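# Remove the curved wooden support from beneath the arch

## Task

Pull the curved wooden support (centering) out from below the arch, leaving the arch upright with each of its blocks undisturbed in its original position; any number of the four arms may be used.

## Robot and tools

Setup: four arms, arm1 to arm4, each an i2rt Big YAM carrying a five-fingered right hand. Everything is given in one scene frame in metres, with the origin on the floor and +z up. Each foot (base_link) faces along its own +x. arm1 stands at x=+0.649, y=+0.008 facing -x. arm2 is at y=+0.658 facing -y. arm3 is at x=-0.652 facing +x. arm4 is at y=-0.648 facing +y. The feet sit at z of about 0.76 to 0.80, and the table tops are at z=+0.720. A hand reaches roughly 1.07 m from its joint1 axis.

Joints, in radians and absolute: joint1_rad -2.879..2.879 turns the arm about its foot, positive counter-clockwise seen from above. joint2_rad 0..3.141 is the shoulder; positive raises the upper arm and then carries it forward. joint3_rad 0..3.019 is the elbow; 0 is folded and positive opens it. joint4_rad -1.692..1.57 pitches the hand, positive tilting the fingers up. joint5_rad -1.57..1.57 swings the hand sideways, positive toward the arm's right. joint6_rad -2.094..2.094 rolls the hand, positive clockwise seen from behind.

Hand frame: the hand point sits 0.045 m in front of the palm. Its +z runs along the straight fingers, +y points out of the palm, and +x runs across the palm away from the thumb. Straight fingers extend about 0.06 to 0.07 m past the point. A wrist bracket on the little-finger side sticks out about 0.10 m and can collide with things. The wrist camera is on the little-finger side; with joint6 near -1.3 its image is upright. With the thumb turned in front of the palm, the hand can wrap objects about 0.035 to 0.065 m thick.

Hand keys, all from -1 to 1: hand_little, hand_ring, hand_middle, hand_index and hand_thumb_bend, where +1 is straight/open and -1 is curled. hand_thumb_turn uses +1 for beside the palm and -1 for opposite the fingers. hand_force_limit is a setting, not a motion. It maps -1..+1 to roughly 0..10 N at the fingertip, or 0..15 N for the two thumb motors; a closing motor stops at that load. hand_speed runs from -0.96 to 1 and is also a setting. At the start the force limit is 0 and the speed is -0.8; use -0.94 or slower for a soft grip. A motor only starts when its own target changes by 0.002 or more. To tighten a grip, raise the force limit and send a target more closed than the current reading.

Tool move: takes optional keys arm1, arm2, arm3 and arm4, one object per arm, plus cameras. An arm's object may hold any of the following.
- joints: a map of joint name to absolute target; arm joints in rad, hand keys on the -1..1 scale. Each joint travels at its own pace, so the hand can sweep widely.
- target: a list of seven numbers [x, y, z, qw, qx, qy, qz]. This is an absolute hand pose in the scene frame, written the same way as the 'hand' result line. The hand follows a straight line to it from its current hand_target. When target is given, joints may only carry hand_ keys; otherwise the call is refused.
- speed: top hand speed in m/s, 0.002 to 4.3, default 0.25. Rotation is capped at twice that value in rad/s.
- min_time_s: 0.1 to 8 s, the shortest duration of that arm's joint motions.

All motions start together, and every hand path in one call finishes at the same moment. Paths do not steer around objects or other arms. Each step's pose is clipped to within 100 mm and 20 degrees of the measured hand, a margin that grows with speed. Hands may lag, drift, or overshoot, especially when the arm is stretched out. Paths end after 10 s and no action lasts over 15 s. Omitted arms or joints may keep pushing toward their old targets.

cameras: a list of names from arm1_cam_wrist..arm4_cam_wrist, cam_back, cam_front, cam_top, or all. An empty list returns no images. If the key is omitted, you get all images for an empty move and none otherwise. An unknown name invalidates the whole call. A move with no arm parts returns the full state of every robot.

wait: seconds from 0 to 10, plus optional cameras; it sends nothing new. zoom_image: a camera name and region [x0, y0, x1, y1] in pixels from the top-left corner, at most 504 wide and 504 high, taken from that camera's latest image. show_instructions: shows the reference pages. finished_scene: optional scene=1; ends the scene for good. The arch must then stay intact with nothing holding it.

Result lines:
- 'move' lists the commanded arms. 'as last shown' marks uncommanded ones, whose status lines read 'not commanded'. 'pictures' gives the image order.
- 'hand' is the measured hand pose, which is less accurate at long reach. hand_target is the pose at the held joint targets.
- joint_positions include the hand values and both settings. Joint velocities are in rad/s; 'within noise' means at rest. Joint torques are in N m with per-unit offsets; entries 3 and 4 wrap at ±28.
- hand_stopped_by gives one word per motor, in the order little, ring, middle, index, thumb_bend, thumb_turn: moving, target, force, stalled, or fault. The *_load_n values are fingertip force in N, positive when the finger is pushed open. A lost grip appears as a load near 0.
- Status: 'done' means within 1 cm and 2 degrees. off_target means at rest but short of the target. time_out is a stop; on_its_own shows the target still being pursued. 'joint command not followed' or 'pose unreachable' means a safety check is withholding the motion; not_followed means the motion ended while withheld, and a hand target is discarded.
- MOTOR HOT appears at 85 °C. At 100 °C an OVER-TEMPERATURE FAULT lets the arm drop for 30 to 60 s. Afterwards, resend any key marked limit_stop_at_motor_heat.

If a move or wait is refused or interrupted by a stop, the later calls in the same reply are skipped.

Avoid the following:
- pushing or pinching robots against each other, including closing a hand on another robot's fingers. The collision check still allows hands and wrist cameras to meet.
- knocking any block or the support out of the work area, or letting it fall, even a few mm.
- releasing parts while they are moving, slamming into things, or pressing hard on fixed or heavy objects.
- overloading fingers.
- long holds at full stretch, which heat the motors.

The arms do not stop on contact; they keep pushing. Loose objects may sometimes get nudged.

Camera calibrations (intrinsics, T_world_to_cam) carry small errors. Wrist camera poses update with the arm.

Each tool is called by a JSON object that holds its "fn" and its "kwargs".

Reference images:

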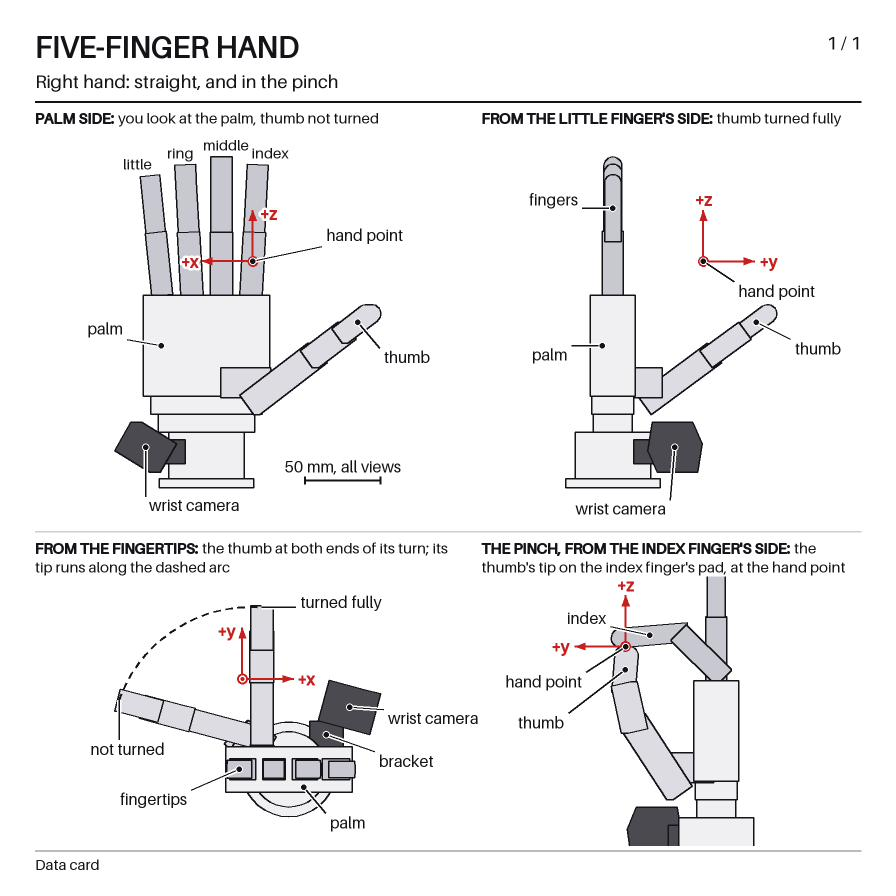

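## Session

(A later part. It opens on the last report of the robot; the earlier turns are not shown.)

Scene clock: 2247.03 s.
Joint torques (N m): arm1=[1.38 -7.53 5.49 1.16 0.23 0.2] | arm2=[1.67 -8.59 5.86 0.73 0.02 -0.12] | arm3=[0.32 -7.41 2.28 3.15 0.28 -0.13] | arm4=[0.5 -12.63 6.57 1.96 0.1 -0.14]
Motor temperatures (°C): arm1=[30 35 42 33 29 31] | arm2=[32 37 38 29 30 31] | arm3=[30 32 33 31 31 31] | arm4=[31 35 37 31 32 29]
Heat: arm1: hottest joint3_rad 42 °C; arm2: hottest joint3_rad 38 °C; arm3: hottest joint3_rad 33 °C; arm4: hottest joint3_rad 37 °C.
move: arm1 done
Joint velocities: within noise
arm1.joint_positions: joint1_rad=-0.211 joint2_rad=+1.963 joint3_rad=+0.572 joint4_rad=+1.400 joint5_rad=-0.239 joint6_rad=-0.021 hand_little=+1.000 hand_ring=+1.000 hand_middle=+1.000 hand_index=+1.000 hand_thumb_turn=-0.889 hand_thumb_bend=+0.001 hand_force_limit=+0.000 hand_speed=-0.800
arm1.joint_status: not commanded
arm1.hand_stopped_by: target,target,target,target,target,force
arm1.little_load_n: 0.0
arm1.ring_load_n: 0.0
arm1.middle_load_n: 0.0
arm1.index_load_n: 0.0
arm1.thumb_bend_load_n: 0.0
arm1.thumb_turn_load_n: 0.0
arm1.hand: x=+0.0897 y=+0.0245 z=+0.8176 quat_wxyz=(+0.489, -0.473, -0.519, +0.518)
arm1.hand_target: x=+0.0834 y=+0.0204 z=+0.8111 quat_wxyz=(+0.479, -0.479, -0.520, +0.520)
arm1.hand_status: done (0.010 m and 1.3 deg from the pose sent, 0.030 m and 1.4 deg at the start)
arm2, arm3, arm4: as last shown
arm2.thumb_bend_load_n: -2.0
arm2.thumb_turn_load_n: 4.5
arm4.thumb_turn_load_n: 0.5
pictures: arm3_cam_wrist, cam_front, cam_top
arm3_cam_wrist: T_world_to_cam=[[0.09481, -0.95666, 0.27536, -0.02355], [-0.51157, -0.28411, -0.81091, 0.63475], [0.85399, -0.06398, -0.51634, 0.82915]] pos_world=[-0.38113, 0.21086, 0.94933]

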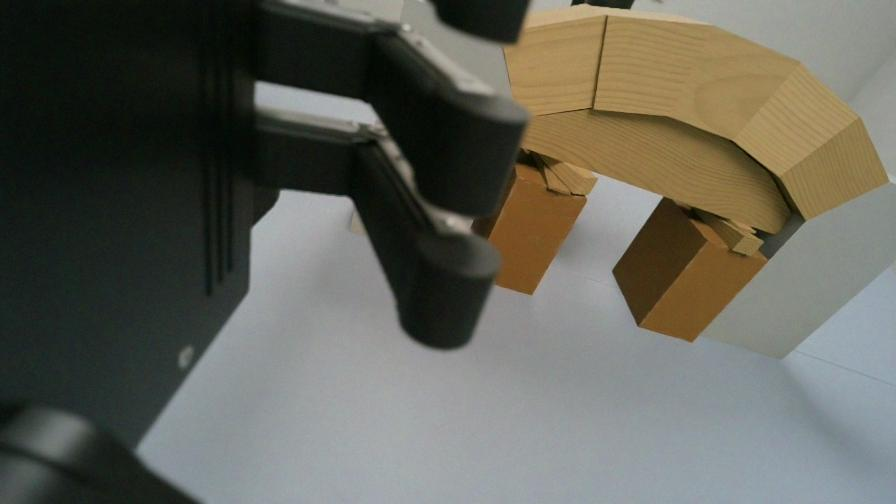

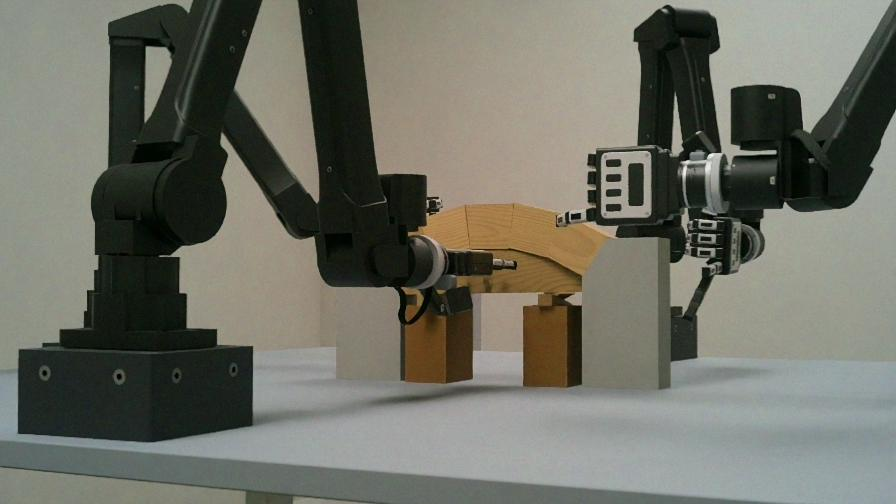

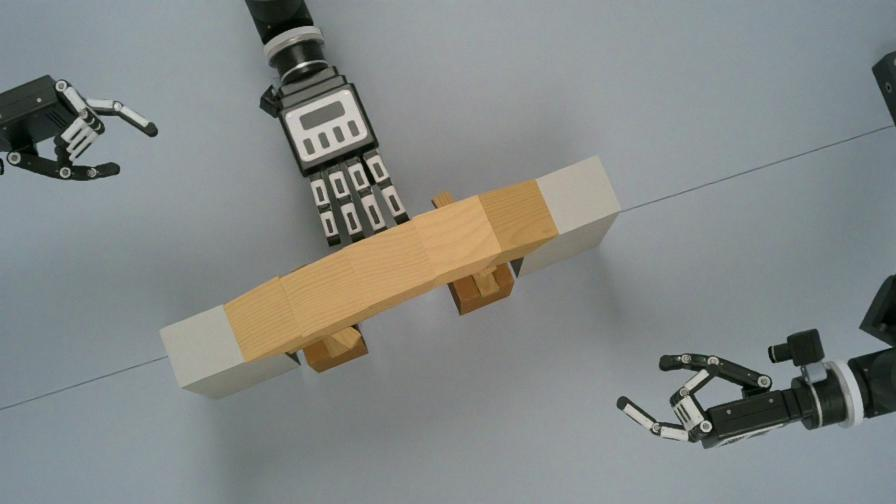

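{"fn": "move", "kwargs": {"arm1": {"target": [0.066, 0.019, 0.811, 0.4793, -0.4793, -0.5199, 0.5199], "speed": 0.02}, "cameras": ["cam_top", "cam_back", "arm3_cam_wrist"]}}

{"fn": "zoom_image", "kwargs": {"camera": "cam_top", "region": [280, 120, 500, 380]}}

{"fn": "zoom_image", "kwargs": {"camera": "arm3_cam_wrist", "region": [480, 0, 896, 350]}}

Scene clock: 2254.60 s.
Joint torques (N m): arm1=[1.61 -7.53 6.3 1.03 0.23 0.17] | arm2=[1.61 -8.59 5.87 0.72 0.03 -0.11] | arm3=[0.09 -7.71 2.28 3.17 0.3 -0.13] | arm4=[0.5 -12.34 6.6 1.95 0.1 -0.12]
Motor temperatures (°C): arm1=[30 35 42 33 29 31] | arm2=[32 37 38 29 30 31] | arm3=[30 32 33 31 31 31] | arm4=[31 35 37 31 32 29]
Heat: arm1: hottest joint3_rad 42 °C; arm2: hottest joint3_rad 38 °C; arm3: hottest joint3_rad 33 °C; arm4: hottest joint3_rad 37 °C.
move: arm1 off_target
Joint velocities: within noise
arm1.joint_positions: joint1_rad=-0.203 joint2_rad=+1.974 joint3_rad=+0.611 joint4_rad=+1.367 joint5_rad=-0.228 joint6_rad=-0.021 hand_little=+1.000 hand_ring=+1.000 hand_middle=+1.000 hand_index=+1.000 hand_thumb_turn=-0.889 hand_thumb_bend=+0.001 hand_force_limit=+0.000 hand_speed=-0.800
arm1.joint_status: not commanded
arm1.hand_stopped_by: target,target,target,target,target,force
arm1.little_load_n: 0.0
arm1.ring_load_n: 0.0
arm1.middle_load_n: 0.0
arm1.index_load_n: 0.0
arm1.thumb_bend_load_n: 0.0
arm1.thumb_turn_load_n: 0.5
arm1.hand: x=+0.0758 y=+0.0244 z=+0.8158 quat_wxyz=(+0.488, -0.475, -0.520, +0.516)
arm1.hand_target: x=+0.0664 y=+0.0191 z=+0.8112 quat_wxyz=(+0.479, -0.479, -0.520, +0.520)
arm1.hand_status: off_target (0.012 m and 1.1 deg from the pose sent, 0.025 m and 1.3 deg at the start)
arm2, arm3, arm4: as last shown
arm2.middle_load_n: 0.5
arm4.thumb_bend_load_n: 0.0
pictures: arm3_cam_wrist, cam_back, cam_top
arm3_cam_wrist: T_world_to_cam=[[0.09481, -0.95666, 0.27536, -0.02355], [-0.51157, -0.28411, -0.81091, 0.63475], [0.85399, -0.06398, -0.51634, 0.82915]] pos_world=[-0.38113, 0.21086, 0.94933]

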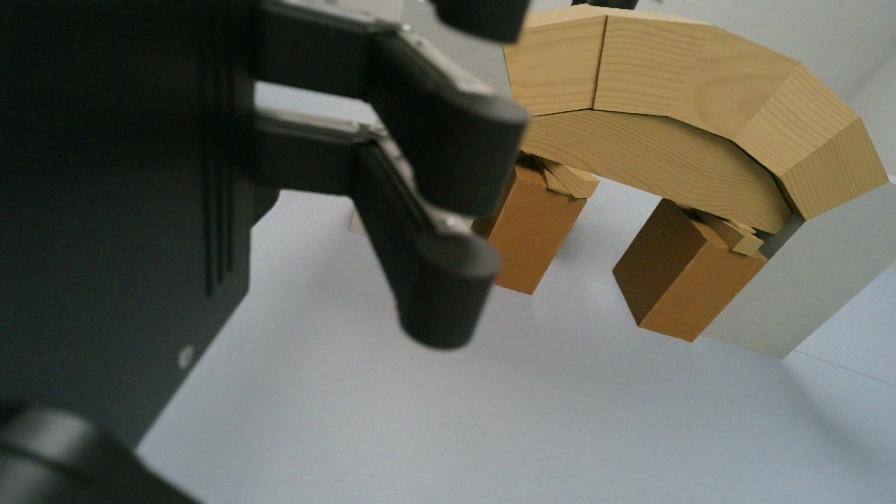

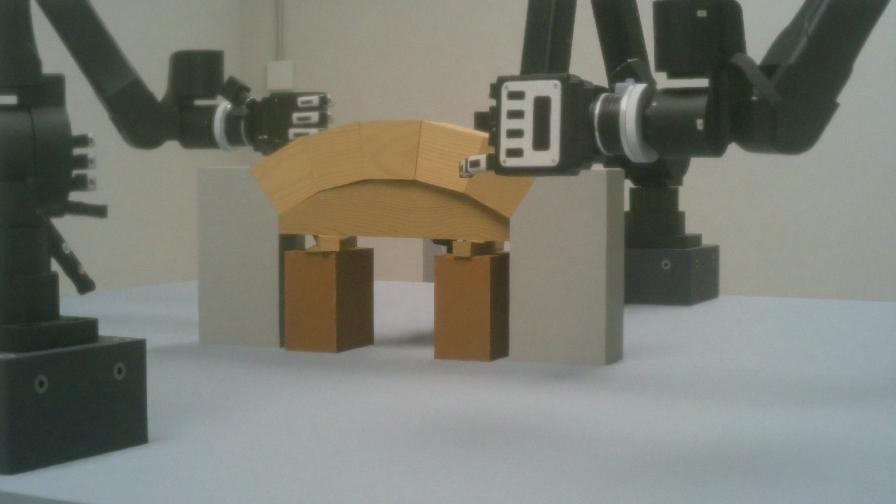

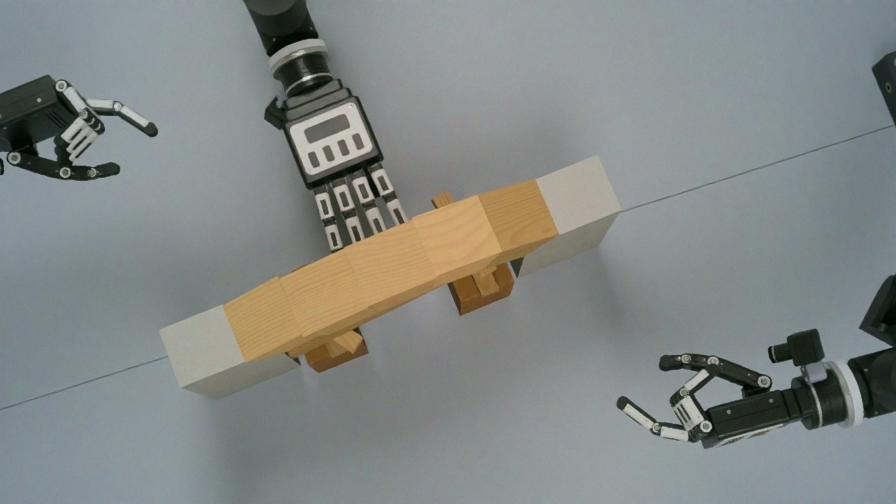

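Scaled by 1.938 from the camera's image (finer frame: 1280x720).

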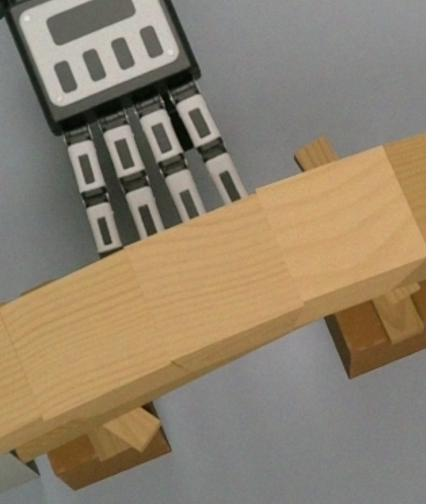

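Scaled by 1.212 from the camera's image (finer frame: 1280x720).

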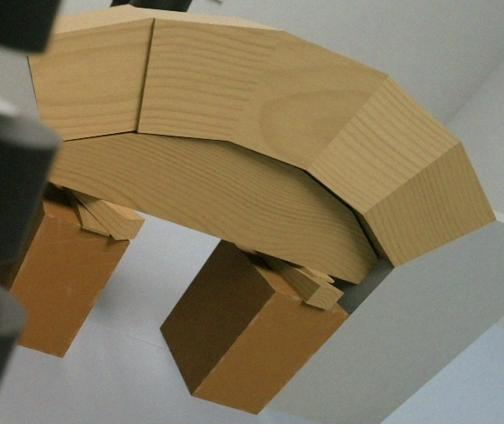

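{"fn": "move", "kwargs": {"arm1": {"target": [0.054, 0.008, 0.811, 0.4793, -0.4793, -0.5199, 0.5199], "speed": 0.02}, "cameras": ["cam_top", "arm3_cam_wrist"]}}

{"fn": "zoom_image", "kwargs": {"camera": "cam_top", "region": [280, 120, 500, 380]}}

{"fn": "zoom_image", "kwargs": {"camera": "arm3_cam_wrist", "region": [480, 0, 896, 350]}}

Scene clock: 2263.37 s.
Joint torques (N m): arm1=[2.96 -7.65 7.99 0.65 -0.08 0.17] | arm2=[1.61 -8.64 5.86 0.73 0.02 -0.12] | arm3=[0.44 -7.41 2.35 3.11 0.28 -0.13] | arm4=[0.5 -12.1 6.54 2.04 0.11 -0.13]
Motor temperatures (°C): arm1=[30 35 42 33 29 31] | arm2=[32 37 38 29 30 31] | arm3=[30 32 33 31 31 31] | arm4=[31 35 37 31 32 29]
Heat: arm1: hottest joint3_rad 42 °C; arm2: hottest joint3_rad 38 °C; arm3: hottest joint3_rad 33 °C; arm4: hottest joint3_rad 37 °C.
move: arm1 off_target
Joint velocities: within noise
arm1.joint_positions: joint1_rad=-0.186 joint2_rad=+1.974 joint3_rad=+0.621 joint4_rad=+1.356 joint5_rad=-0.191 joint6_rad=-0.019 hand_little=+1.000 hand_ring=+1.000 hand_middle=+1.000 hand_index=+1.000 hand_thumb_turn=-0.889 hand_thumb_bend=+0.001 hand_force_limit=+0.000 hand_speed=-0.800
arm1.joint_status: not commanded
arm1.hand_stopped_by: target,target,target,target,target,force
arm1.little_load_n: 0.0
arm1.ring_load_n: 0.0
arm1.middle_load_n: 0.0
arm1.index_load_n: -0.5
arm1.thumb_bend_load_n: 0.0
arm1.thumb_turn_load_n: 0.0
arm1.hand: x=+0.0701 y=+0.0221 z=+0.8164 quat_wxyz=(+0.492, -0.481, -0.515, +0.512)
arm1.hand_target: x=+0.0553 y=+0.0079 z=+0.8117 quat_wxyz=(+0.479, -0.479, -0.520, +0.520)
arm1.hand_status: off_target (0.022 m and 1.8 deg from the pose sent, 0.028 m and 1.1 deg at the start)
arm2.joint_positions: joint1_rad=+0.766 joint2_rad=+1.363 joint3_rad=+0.389 joint4_rad=+0.991 joint5_rad=+0.710 joint6_rad=-1.568 hand_little=-1.000 hand_ring=-1.000 hand_middle=-1.000 hand_index=+0.300 hand_thumb_turn=-0.799 hand_thumb_bend=+0.299 hand_force_limit=+0.000 hand_speed=-0.800
arm2.joint_status: not commanded
arm2.hand_stopped_by: target,target,target,target,target,target
arm2.little_load_n: 0.0
arm2.ring_load_n: 0.0
arm2.middle_load_n: 0.5
arm2.index_load_n: 0.0
arm2.thumb_bend_load_n: -2.0
arm2.thumb_turn_load_n: 4.0
arm2.hand: x=+0.1608 y=+0.2476 z=+0.9315 quat_wxyz=(+0.477, +0.512, -0.482, +0.527)
arm2.hand_target: x=+0.1600 y=+0.2500 z=+0.9301 quat_wxyz=(+0.479, +0.520, -0.479, +0.520)
arm2.hand_status: not commanded
arm3.joint_positions: joint1_rad=+0.977 joint2_rad=+1.653 joint3_rad=+0.332 joint4_rad=+1.298 joint5_rad=+0.884 joint6_rad=-1.567 hand_little=-1.000 hand_ring=-1.000 hand_middle=-1.000 hand_index=+1.000 hand_thumb_turn=+1.000 hand_thumb_bend=+1.000 hand_force_limit=+0.000 hand_speed=-0.800
arm3.joint_status: not commanded
arm3.hand_stopped_by: target,target,target,target,target,target
arm3.little_load_n: 0.0
arm3.ring_load_n: 0.0
arm3.middle_load_n: 0.0
arm3.index_load_n: 0.0
arm3.thumb_bend_load_n: 0.0
arm3.thumb_turn_load_n: 0.0
arm3.hand: x=-0.2871 y=+0.1984 z=+0.8924 quat_wxyz=(-0.021, +0.714, +0.032, +0.699)
arm3.hand_target: x=-0.2899 y=+0.1999 z=+0.8999 quat_wxyz=(-0.029, +0.707, +0.029, +0.706)
arm3.hand_status: not commanded
arm4.joint_positions: joint1_rad=+0.717 joint2_rad=+1.567 joint3_rad=+0.615 joint4_rad=+0.926 joint5_rad=+0.800 joint6_rad=-1.543 hand_little=-1.000 hand_ring=-1.000 hand_middle=-1.000 hand_index=+0.350 hand_thumb_turn=-0.750 hand_thumb_bend=+0.299 hand_force_limit=+0.300 hand_speed=-0.800
arm4.joint_status: not commanded
arm4.hand_stopped_by: target,target,target,target,target,force
arm4.little_load_n: 0.0
arm4.ring_load_n: 0.0
arm4.middle_load_n: 0.5
arm4.index_load_n: 0.0
arm4.thumb_bend_load_n: 0.0
arm4.thumb_turn_load_n: 0.5
arm4.hand: x=-0.1898 y=-0.1759 z=+0.9278 quat_wxyz=(-0.483, +0.517, +0.485, +0.514)
arm4.hand_target: x=-0.1901 y=-0.1799 z=+0.9300 quat_wxyz=(-0.485, +0.514, +0.485, +0.514)
arm4.hand_status: not commanded
pictures: arm3_cam_wrist, cam_top
arm3_cam_wrist: T_world_to_cam=[[0.09481, -0.95666, 0.27536, -0.02355], [-0.51157, -0.28411, -0.81091, 0.63475], [0.85399, -0.06398, -0.51634, 0.82915]] pos_world=[-0.38113, 0.21086, 0.94933]

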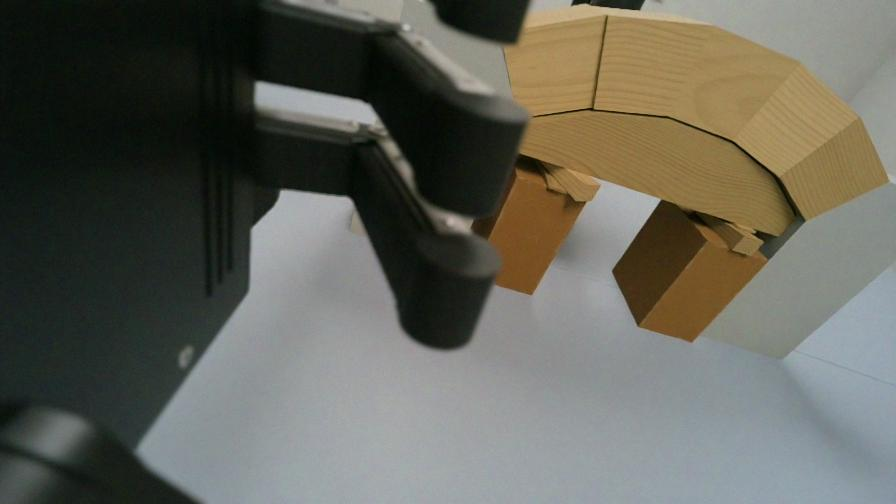

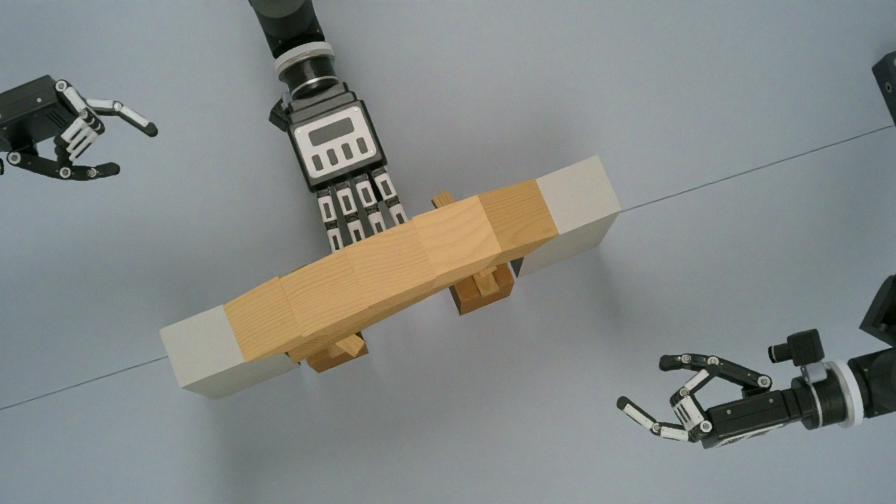

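Scaled by 1.938 from the camera's image (finer frame: 1280x720).

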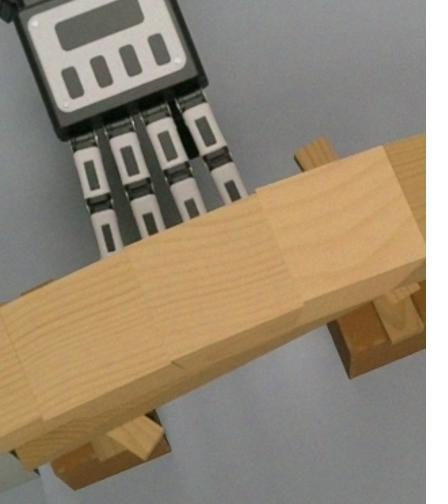

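Scaled by 1.212 from the camera's image (finer frame: 1280x720).

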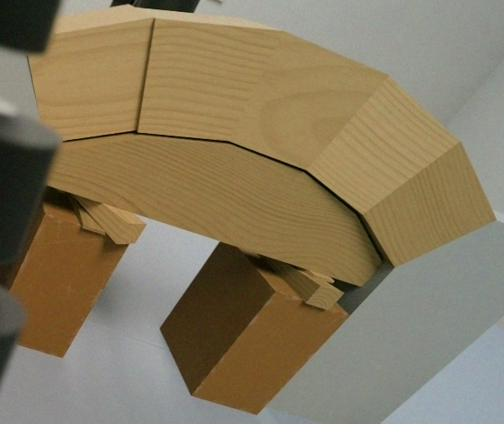

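{"fn": "move", "kwargs": {"arm1": {"target": [0.10, 0.005, 0.815, 0.4793, -0.4793, -0.5199, 0.5199], "speed": 0.05}}}

{"fn": "move", "kwargs": {"arm1": {"target": [0.10, -0.010, 0.812, 0.4793, -0.4793, -0.5199, 0.5199], "speed": 0.05}, "cameras": ["cam_top"]}}

{"fn": "zoom_image", "kwargs": {"camera": "cam_top", "region": [280, 120, 500, 380]}}

Scene clock: 2270.63 s.
Joint torques (N m): arm1=[1.08 -9.35 3.04 2.92 -0.15 0.13] | arm2=[1.55 -8.64 5.85 0.76 0.03 -0.11] | arm3=[0.21 -7.59 2.28 3.22 0.29 -0.12] | arm4=[0.15 -12.34 6.57 1.95 0.1 -0.15]
Motor temperatures (°C): arm1=[30 36 42 33 29 31] | arm2=[32 37 38 29 30 31] | arm3=[30 32 33 31 31 31] | arm4=[31 35 37 31 32 29]
Heat: arm1: hottest joint3_rad 42 °C; arm2: hottest joint3_rad 38 °C; arm3: hottest joint3_rad 33 °C; arm4: hottest joint3_rad 37 °C.
move: arm1 off_target
Joint velocities: within noise
arm1.joint_positions: joint1_rad=-0.172 joint2_rad=+1.971 joint3_rad=+0.543 joint4_rad=+1.378 joint5_rad=-0.196 joint6_rad=-0.019 hand_little=+1.000 hand_ring=+1.000 hand_middle=+1.000 hand_index=+1.000 hand_thumb_turn=-0.889 hand_thumb_bend=+0.001 hand_force_limit=+0.000 hand_speed=-0.800
arm1.joint_status: not commanded
arm1.hand_stopped_by: target,target,target,target,target,force
arm1.little_load_n: -0.5
arm1.ring_load_n: 0.0
arm1.middle_load_n: 0.0
arm1.index_load_n: 0.0
arm1.thumb_bend_load_n: 0.0
arm1.thumb_turn_load_n: 0.0
arm1.hand: x=+0.1027 y=+0.0085 z=+0.7982 quat_wxyz=(+0.471, -0.491, -0.530, +0.506)
arm1.hand_target: x=+0.1001 y=+0.0050 z=+0.8147 quat_wxyz=(+0.479, -0.479, -0.520, +0.520)
arm1.hand_status: off_target (0.017 m and 2.6 deg from the pose sent, 0.034 m and 1.8 deg at the start)
arm2, arm3, arm4: as last shown
arm2.thumb_turn_load_n: 4.5
arm4.thumb_bend_load_n: -0.5
pictures: none

Scene clock: 2271.60 s.
Joint torques (N m): arm1=[1.38 -9.41 2.84 3.11 0.23 0.16] | arm2=[1.61 -8.64 5.89 0.72 0.02 -0.12] | arm3=[0.32 -7.36 2.33 3.12 0.26 -0.13] | arm4=[0.32 -12.51 6.54 1.98 0.11 -0.13]
Motor temperatures (°C): arm1=[30 36 42 33 29 31] | arm2=[32 37 38 29 30 31] | arm3=[30 32 33 31 31 31] | arm4=[31 35 37 31 32 29]
Heat: arm1: hottest joint3_rad 42 °C; arm2: hottest joint3_rad 38 °C; arm3: hottest joint3_rad 33 °C; arm4: hottest joint3_rad 37 °C.
move: arm1 off_target
Joint velocities: within noise
arm1.joint_positions: joint1_rad=-0.132 joint2_rad=+1.971 joint3_rad=+0.543 joint4_rad=+1.391 joint5_rad=-0.162 joint6_rad=-0.019 hand_little=+1.000 hand_ring=+1.000 hand_middle=+1.000 hand_index=+1.000 hand_thumb_turn=-0.889 hand_thumb_bend=+0.001 hand_force_limit=+0.000 hand_speed=-0.800
arm1.joint_status: not commanded
arm1.hand_stopped_by: target,target,target,target,target,force
arm1.little_load_n: 0.0
arm1.ring_load_n: 0.0
arm1.middle_load_n: 0.0
arm1.index_load_n: 0.0
arm1.thumb_bend_load_n: 0.0
arm1.thumb_turn_load_n: 0.0
arm1.hand: x=+0.1005 y=-0.0063 z=+0.8015 quat_wxyz=(+0.474, -0.486, -0.529, +0.509)
arm1.hand_target: x=+0.1000 y=-0.0100 z=+0.8119 quat_wxyz=(+0.479, -0.479, -0.520, +0.520)
arm1.hand_status: off_target (0.011 m and 1.9 deg from the pose sent, 0.023 m and 2.6 deg at the start)
arm2, arm3, arm4: as last shown
arm2.little_load_n: -0.5
arm4.little_load_n: 0.5
arm4.thumb_turn_load_n: 1.0

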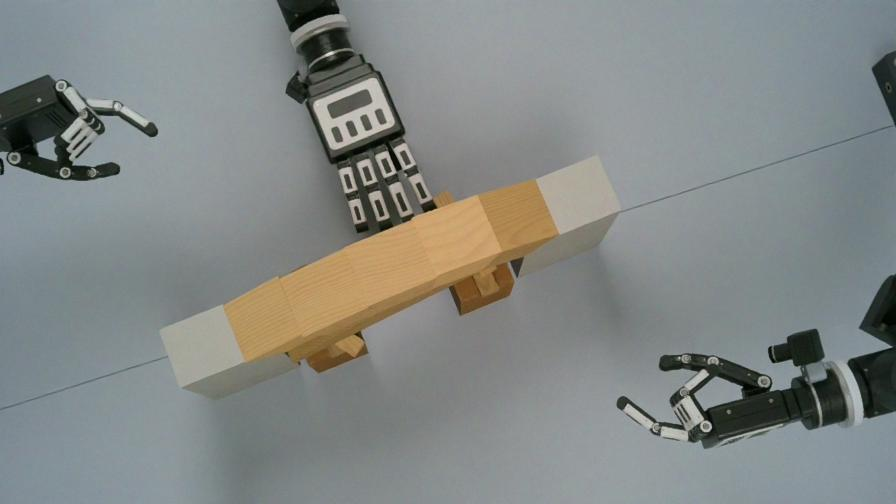

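Scaled by 1.938 from the camera's image (finer frame: 1280x720).

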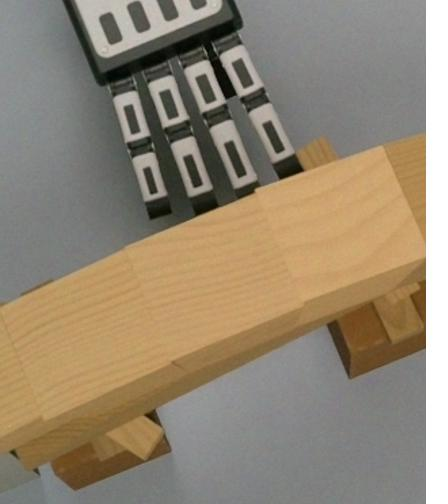

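{"fn": "move", "kwargs": {"arm1": {"target": [0.10, -0.008, 0.828, 0.4793, -0.4793, -0.5199, 0.5199], "speed": 0.05}}}

{"fn": "move", "kwargs": {"arm1": {"target": [0.066, -0.0105, 0.818, 0.4793, -0.4793, -0.5199, 0.5199], "speed": 0.02}, "cameras": ["cam_top", "cam_front", "arm3_cam_wrist"]}}

{"fn": "zoom_image", "kwargs": {"camera": "cam_top", "region": [280, 120, 500, 380]}}

{"fn": "zoom_image", "kwargs": {"camera": "cam_front", "region": [370, 180, 620, 400]}}

Scene clock: 2280.60 s.
Joint torques (N m): arm1=[1.32 -8.94 3.34 1.02 0.02 0.2] | arm2=[1.61 -8.59 5.85 0.73 0.03 -0.11] | arm3=[0.26 -7.65 2.29 3.23 0.29 -0.11] | arm4=[0.44 -12.63 6.6 2.06 0.1 -0.15]
Motor temperatures (°C): arm1=[30 36 42 34 29 31] | arm2=[32 37 38 29 30 31] | arm3=[30 32 33 31 31 31] | arm4=[31 35 37 31 32 29]
Heat: arm1: hottest joint3_rad 42 °C; arm2: hottest joint3_rad 38 °C; arm3: hottest joint3_rad 33 °C; arm4: hottest joint3_rad 37 °C.
move: arm1 done
Joint velocities: within noise
arm1.joint_positions: joint1_rad=-0.132 joint2_rad=+1.916 joint3_rad=+0.536 joint4_rad=+1.386 joint5_rad=-0.162 joint6_rad=-0.019 hand_little=+1.000 hand_ring=+1.000 hand_middle=+1.000 hand_index=+1.000 hand_thumb_turn=-0.889 hand_thumb_bend=+0.001 hand_force_limit=+0.000 hand_speed=-0.800
arm1.joint_status: not commanded
arm1.hand_stopped_by: target,target,target,target,target,force
arm1.little_load_n: 0.0
arm1.ring_load_n: 0.0
arm1.middle_load_n: 0.0
arm1.index_load_n: 0.0
arm1.thumb_bend_load_n: 0.0
arm1.thumb_turn_load_n: 0.0
arm1.hand: x=+0.0978 y=-0.0059 z=+0.8270 quat_wxyz=(+0.486, -0.474, -0.520, +0.518)
arm1.hand_target: x=+0.1000 y=-0.0080 z=+0.8279 quat_wxyz=(+0.479, -0.479, -0.520, +0.520)
arm1.hand_status: done (0.003 m and 1.0 deg from the pose sent, 0.027 m and 1.9 deg at the start)
arm2, arm3, arm4: as last shown
arm2.little_load_n: 0.0
arm2.thumb_bend_load_n: -1.5
arm4.little_load_n: 0.0
pictures: none

Scene clock: 2282.87 s.
Joint torques (N m): arm1=[1.32 -7.88 6.65 1.02 0.23 0.18] | arm2=[1.61 -8.64 5.89 0.73 0.02 -0.11] | arm3=[0.5 -7.82 2.17 3.17 0.28 -0.14] | arm4=[0.67 -12.45 6.52 2.03 0.11 -0.15]
Motor temperatures (°C): arm1=[30 36 42 34 29 31] | arm2=[32 37 38 29 30 31] | arm3=[30 32 33 31 31 31] | arm4=[31 35 37 31 32 29]
Heat: arm1: hottest joint3_rad 42 °C; arm2: hottest joint3_rad 38 °C; arm3: hottest joint3_rad 33 °C; arm4: hottest joint3_rad 37 °C.
move: arm1 off_target
Joint velocities: within noise
arm1.joint_positions: joint1_rad=-0.127 joint2_rad=+1.948 joint3_rad=+0.599 joint4_rad=+1.354 joint5_rad=-0.154 joint6_rad=-0.019 hand_little=+1.000 hand_ring=+1.000 hand_middle=+1.000 hand_index=+1.000 hand_thumb_turn=-0.889 hand_thumb_bend=+0.001 hand_force_limit=+0.000 hand_speed=-0.800
arm1.joint_status: not commanded
arm1.hand_stopped_by: target,target,target,target,target,force
arm1.little_load_n: 0.0
arm1.ring_load_n: 0.0
arm1.middle_load_n: 0.5
arm1.index_load_n: 0.0
arm1.thumb_bend_load_n: 0.0
arm1.thumb_turn_load_n: 0.0
arm1.hand: x=+0.0755 y=-0.0056 z=+0.8229 quat_wxyz=(+0.487, -0.475, -0.519, +0.518)
arm1.hand_target: x=+0.0664 y=-0.0106 z=+0.8183 quat_wxyz=(+0.479, -0.479, -0.520, +0.520)
arm1.hand_status: off_target (0.012 m and 1.0 deg from the pose sent, 0.033 m and 1.0 deg at the start)
arm2, arm3, arm4: as last shown
arm2.thumb_bend_load_n: -2.0
arm2.thumb_turn_load_n: 4.0
arm4.thumb_bend_load_n: 0.0
arm4.thumb_turn_load_n: 0.5
pictures: arm3_cam_wrist, cam_front, cam_top
arm3_cam_wrist: T_world_to_cam=[[0.09481, -0.95666, 0.27536, -0.02355], [-0.51157, -0.28411, -0.81091, 0.63475], [0.85399, -0.06398, -0.51634, 0.82915]] pos_world=[-0.38113, 0.21086, 0.94933]

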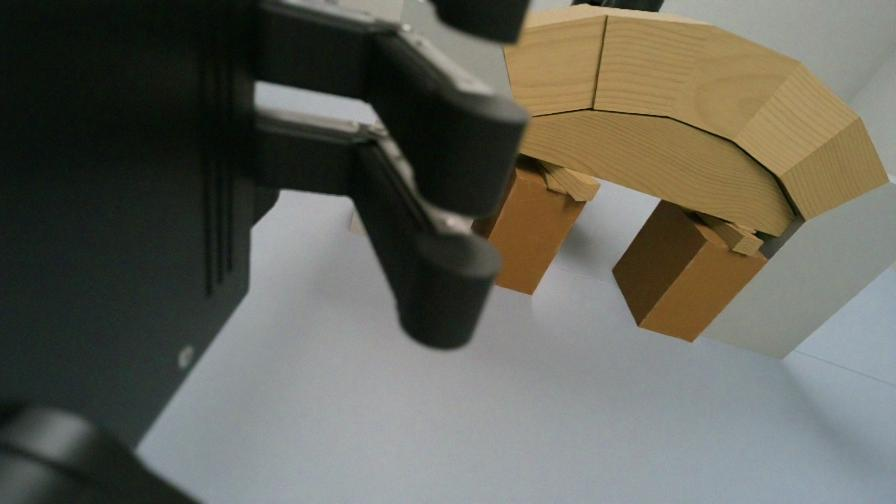

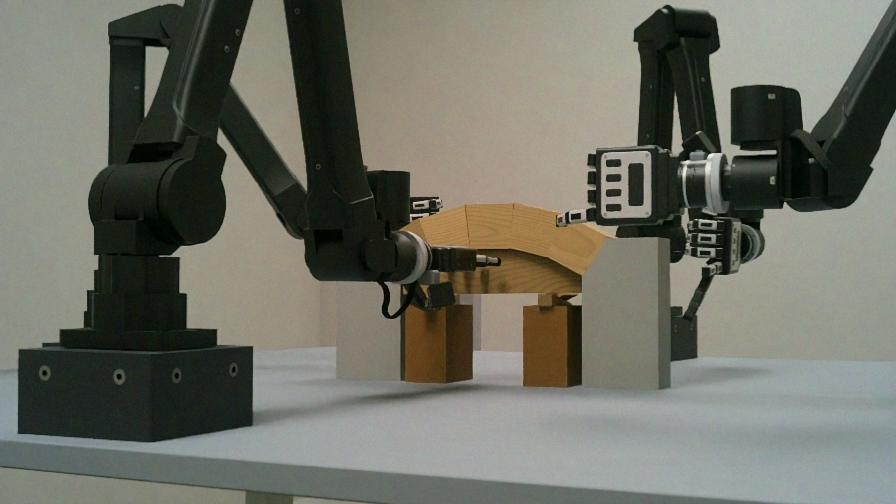

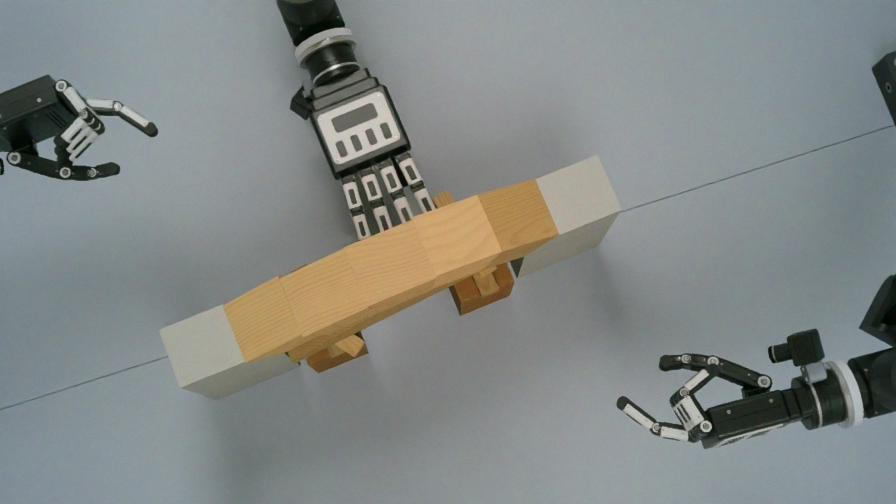

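Scaled by 1.938 from the camera's image (finer frame: 1280x720).

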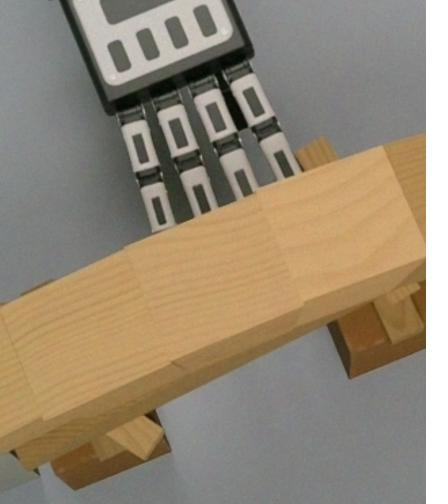

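Scaled by 2.016 from the camera's image (finer frame: 1280x720).

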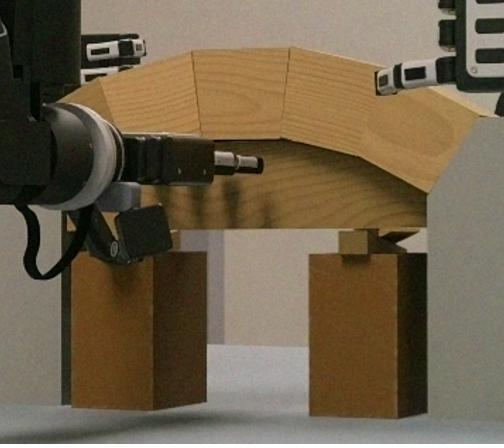

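{"fn": "move", "kwargs": {"arm1": {"target": [0.084, -0.009, 0.808, 0.4793, -0.4793, -0.5199, 0.5199], "speed": 0.05}}}

{"fn": "move", "kwargs": {"arm1": {"target": [0.056, -0.0115, 0.808, 0.4793, -0.4793, -0.5199, 0.5199], "speed": 0.02}, "cameras": ["cam_top", "cam_front", "arm3_cam_wrist"]}}

{"fn": "zoom_image", "kwargs": {"camera": "cam_top", "region": [280, 120, 500, 380]}}

{"fn": "zoom_image", "kwargs": {"camera": "cam_front", "region": [370, 180, 620, 400]}}

Scene clock: 2294.50 s.
Joint torques (N m): arm1=[0.73 -8 3.36 3.11 -0.11 0.17] | arm2=[1.55 -8.64 5.87 0.75 0.02 -0.12] | arm3=[-0.03 -7.53 2.4 3.08 0.28 -0.13] | arm4=[0.32 -12.45 6.57 1.98 0.11 -0.16]
Motor temperatures (°C): arm1=[30 36 42 33 29 31] | arm2=[32 37 38 29 30 31] | arm3=[30 33 33 31 31 31] | arm4=[31 35 37 31 32 29]
Heat: arm1: hottest joint3_rad 42 °C; arm2: hottest joint3_rad 38 °C; arm3: hottest joint2_rad 33 °C; arm4: hottest joint3_rad 37 °C.
move: arm1 done
Joint velocities: within noise
arm1.joint_positions: joint1_rad=-0.127 joint2_rad=+1.974 joint3_rad=+0.586 joint4_rad=+1.369 joint5_rad=-0.154 joint6_rad=-0.019 hand_little=+1.000 hand_ring=+1.000 hand_middle=+1.000 hand_index=+1.000 hand_thumb_turn=-0.889 hand_thumb_bend=+0.001 hand_force_limit=+0.000 hand_speed=-0.800
arm1.joint_status: not commanded
arm1.hand_stopped_by: target,target,target,target,target,force
arm1.little_load_n: 0.0
arm1.ring_load_n: 0.0
arm1.middle_load_n: 0.0
arm1.index_load_n: 0.0
arm1.thumb_bend_load_n: 0.0
arm1.thumb_turn_load_n: 0.0
arm1.hand: x=+0.0832 y=-0.0063 z=+0.8083 quat_wxyz=(+0.480, -0.481, -0.525, +0.512)
arm1.hand_target: x=+0.0841 y=-0.0091 z=+0.8081 quat_wxyz=(+0.479, -0.479, -0.520, +0.520)
arm1.hand_status: done (0.003 m and 1.1 deg from the pose sent, 0.017 m and 1.0 deg at the start)
arm2, arm3, arm4: as last shown
arm2.middle_load_n: 1.0
arm4.middle_load_n: 1.0
pictures: none

Scene clock: 2296.40 s.
Joint torques (N m): arm1=[0.91 -8 6.38 1.18 0.25 0.17] | arm2=[1.55 -8.64 5.87 0.75 0.02 -0.12] | arm3=[0.62 -7.71 2.3 3.15 0.29 -0.14] | arm4=[0.5 -12.28 6.53 2 0.11 -0.15]
Motor temperatures (°C): arm1=[30 36 42 33 29 31] | arm2=[32 37 38 29 30 31] | arm3=[30 33 33 31 31 31] | arm4=[31 35 37 31 32 29]
Heat: arm1: hottest joint3_rad 42 °C; arm2: hottest joint3_rad 38 °C; arm3: hottest joint2_rad 33 °C; arm4: hottest joint3_rad 37 °C.
move: arm1 off_target
Joint velocities: within noise
arm1.joint_positions: joint1_rad=-0.122 joint2_rad=+1.992 joint3_rad=+0.632 joint4_rad=+1.361 joint5_rad=-0.150 joint6_rad=-0.019 hand_little=+1.000 hand_ring=+1.000 hand_middle=+1.000 hand_index=+1.000 hand_thumb_turn=-0.889 hand_thumb_bend=+0.001 hand_force_limit=+0.000 hand_speed=-0.800
arm1.joint_status: not commanded
arm1.hand_stopped_by: target,target,target,target,target,force
arm1.little_load_n: 0.0
arm1.ring_load_n: 0.0
arm1.middle_load_n: -0.5
arm1.index_load_n: 0.0
arm1.thumb_bend_load_n: 0.0
arm1.thumb_turn_load_n: 0.0
arm1.hand: x=+0.0657 y=-0.0068 z=+0.8117 quat_wxyz=(+0.485, -0.476, -0.521, +0.517)
arm1.hand_target: x=+0.0564 y=-0.0114 z=+0.8080 quat_wxyz=(+0.479, -0.479, -0.520, +0.520)
arm1.hand_status: off_target (0.011 m and 0.9 deg from the pose sent, 0.028 m and 1.1 deg at the start)
arm2, arm3, arm4: as last shown
arm2.middle_load_n: 0.5
arm2.thumb_turn_load_n: 4.5
arm4.middle_load_n: 0.5
arm4.thumb_turn_load_n: 1.0
pictures: arm3_cam_wrist, cam_front, cam_top
arm3_cam_wrist: T_world_to_cam=[[0.09481, -0.95666, 0.27536, -0.02355], [-0.51157, -0.28411, -0.81091, 0.63475], [0.85399, -0.06398, -0.51634, 0.82915]] pos_world=[-0.38113, 0.21086, 0.94933]

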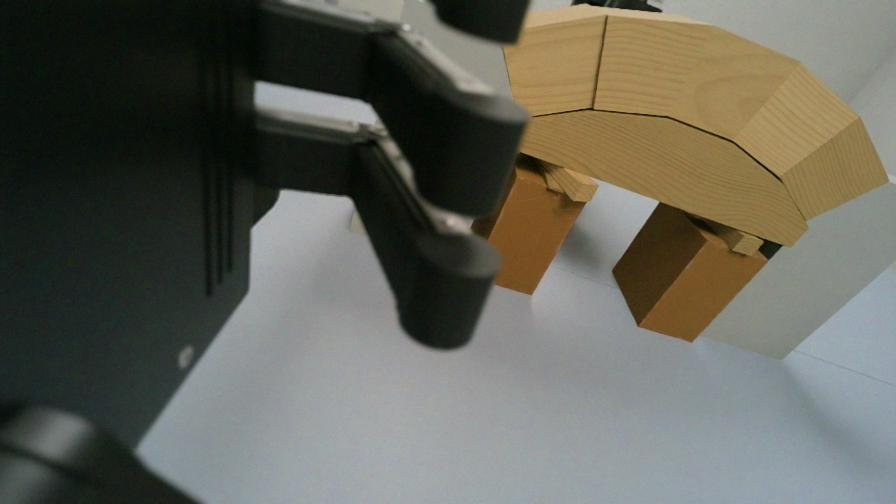

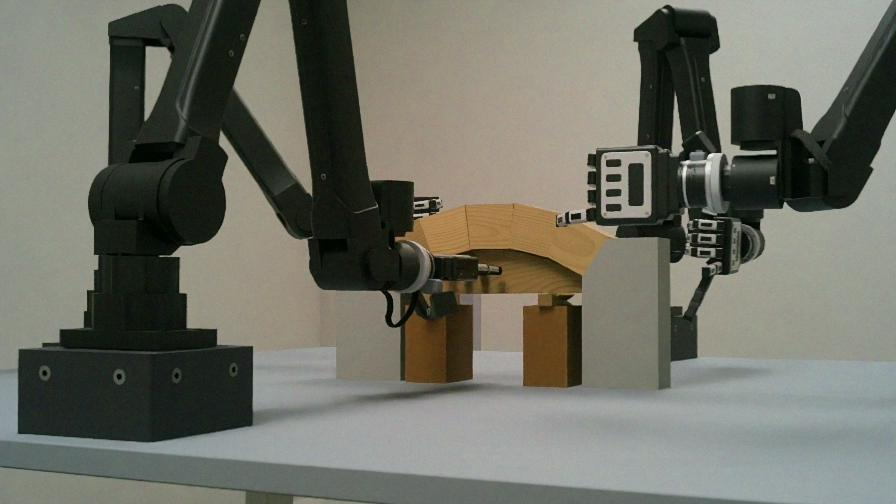

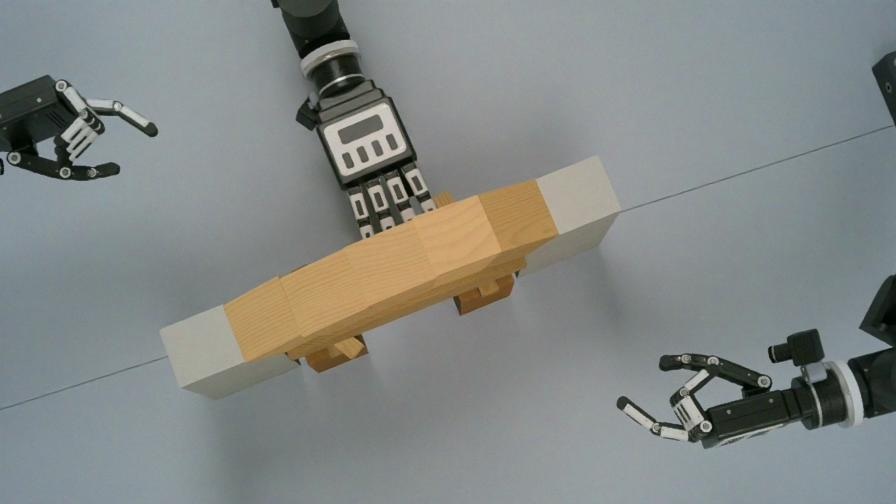

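Scaled by 1.938 from the camera's image (finer frame: 1280x720).

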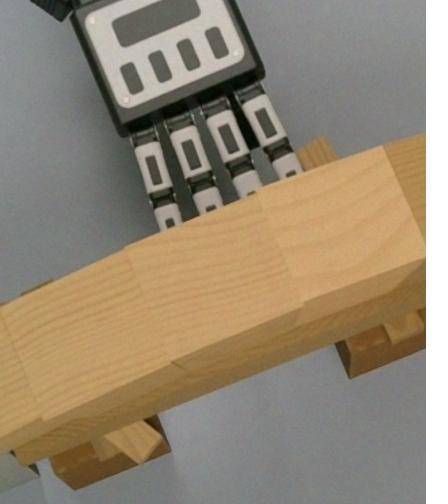

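Scaled by 2.016 from the camera's image (finer frame: 1280x720).

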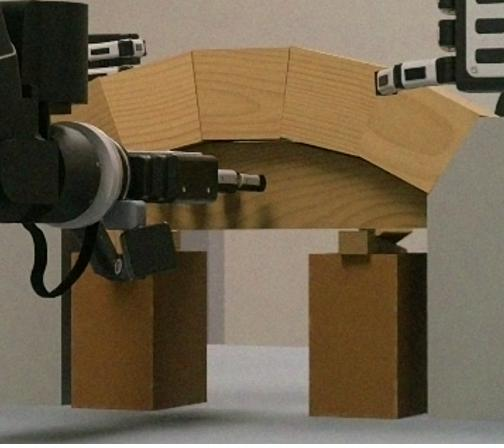

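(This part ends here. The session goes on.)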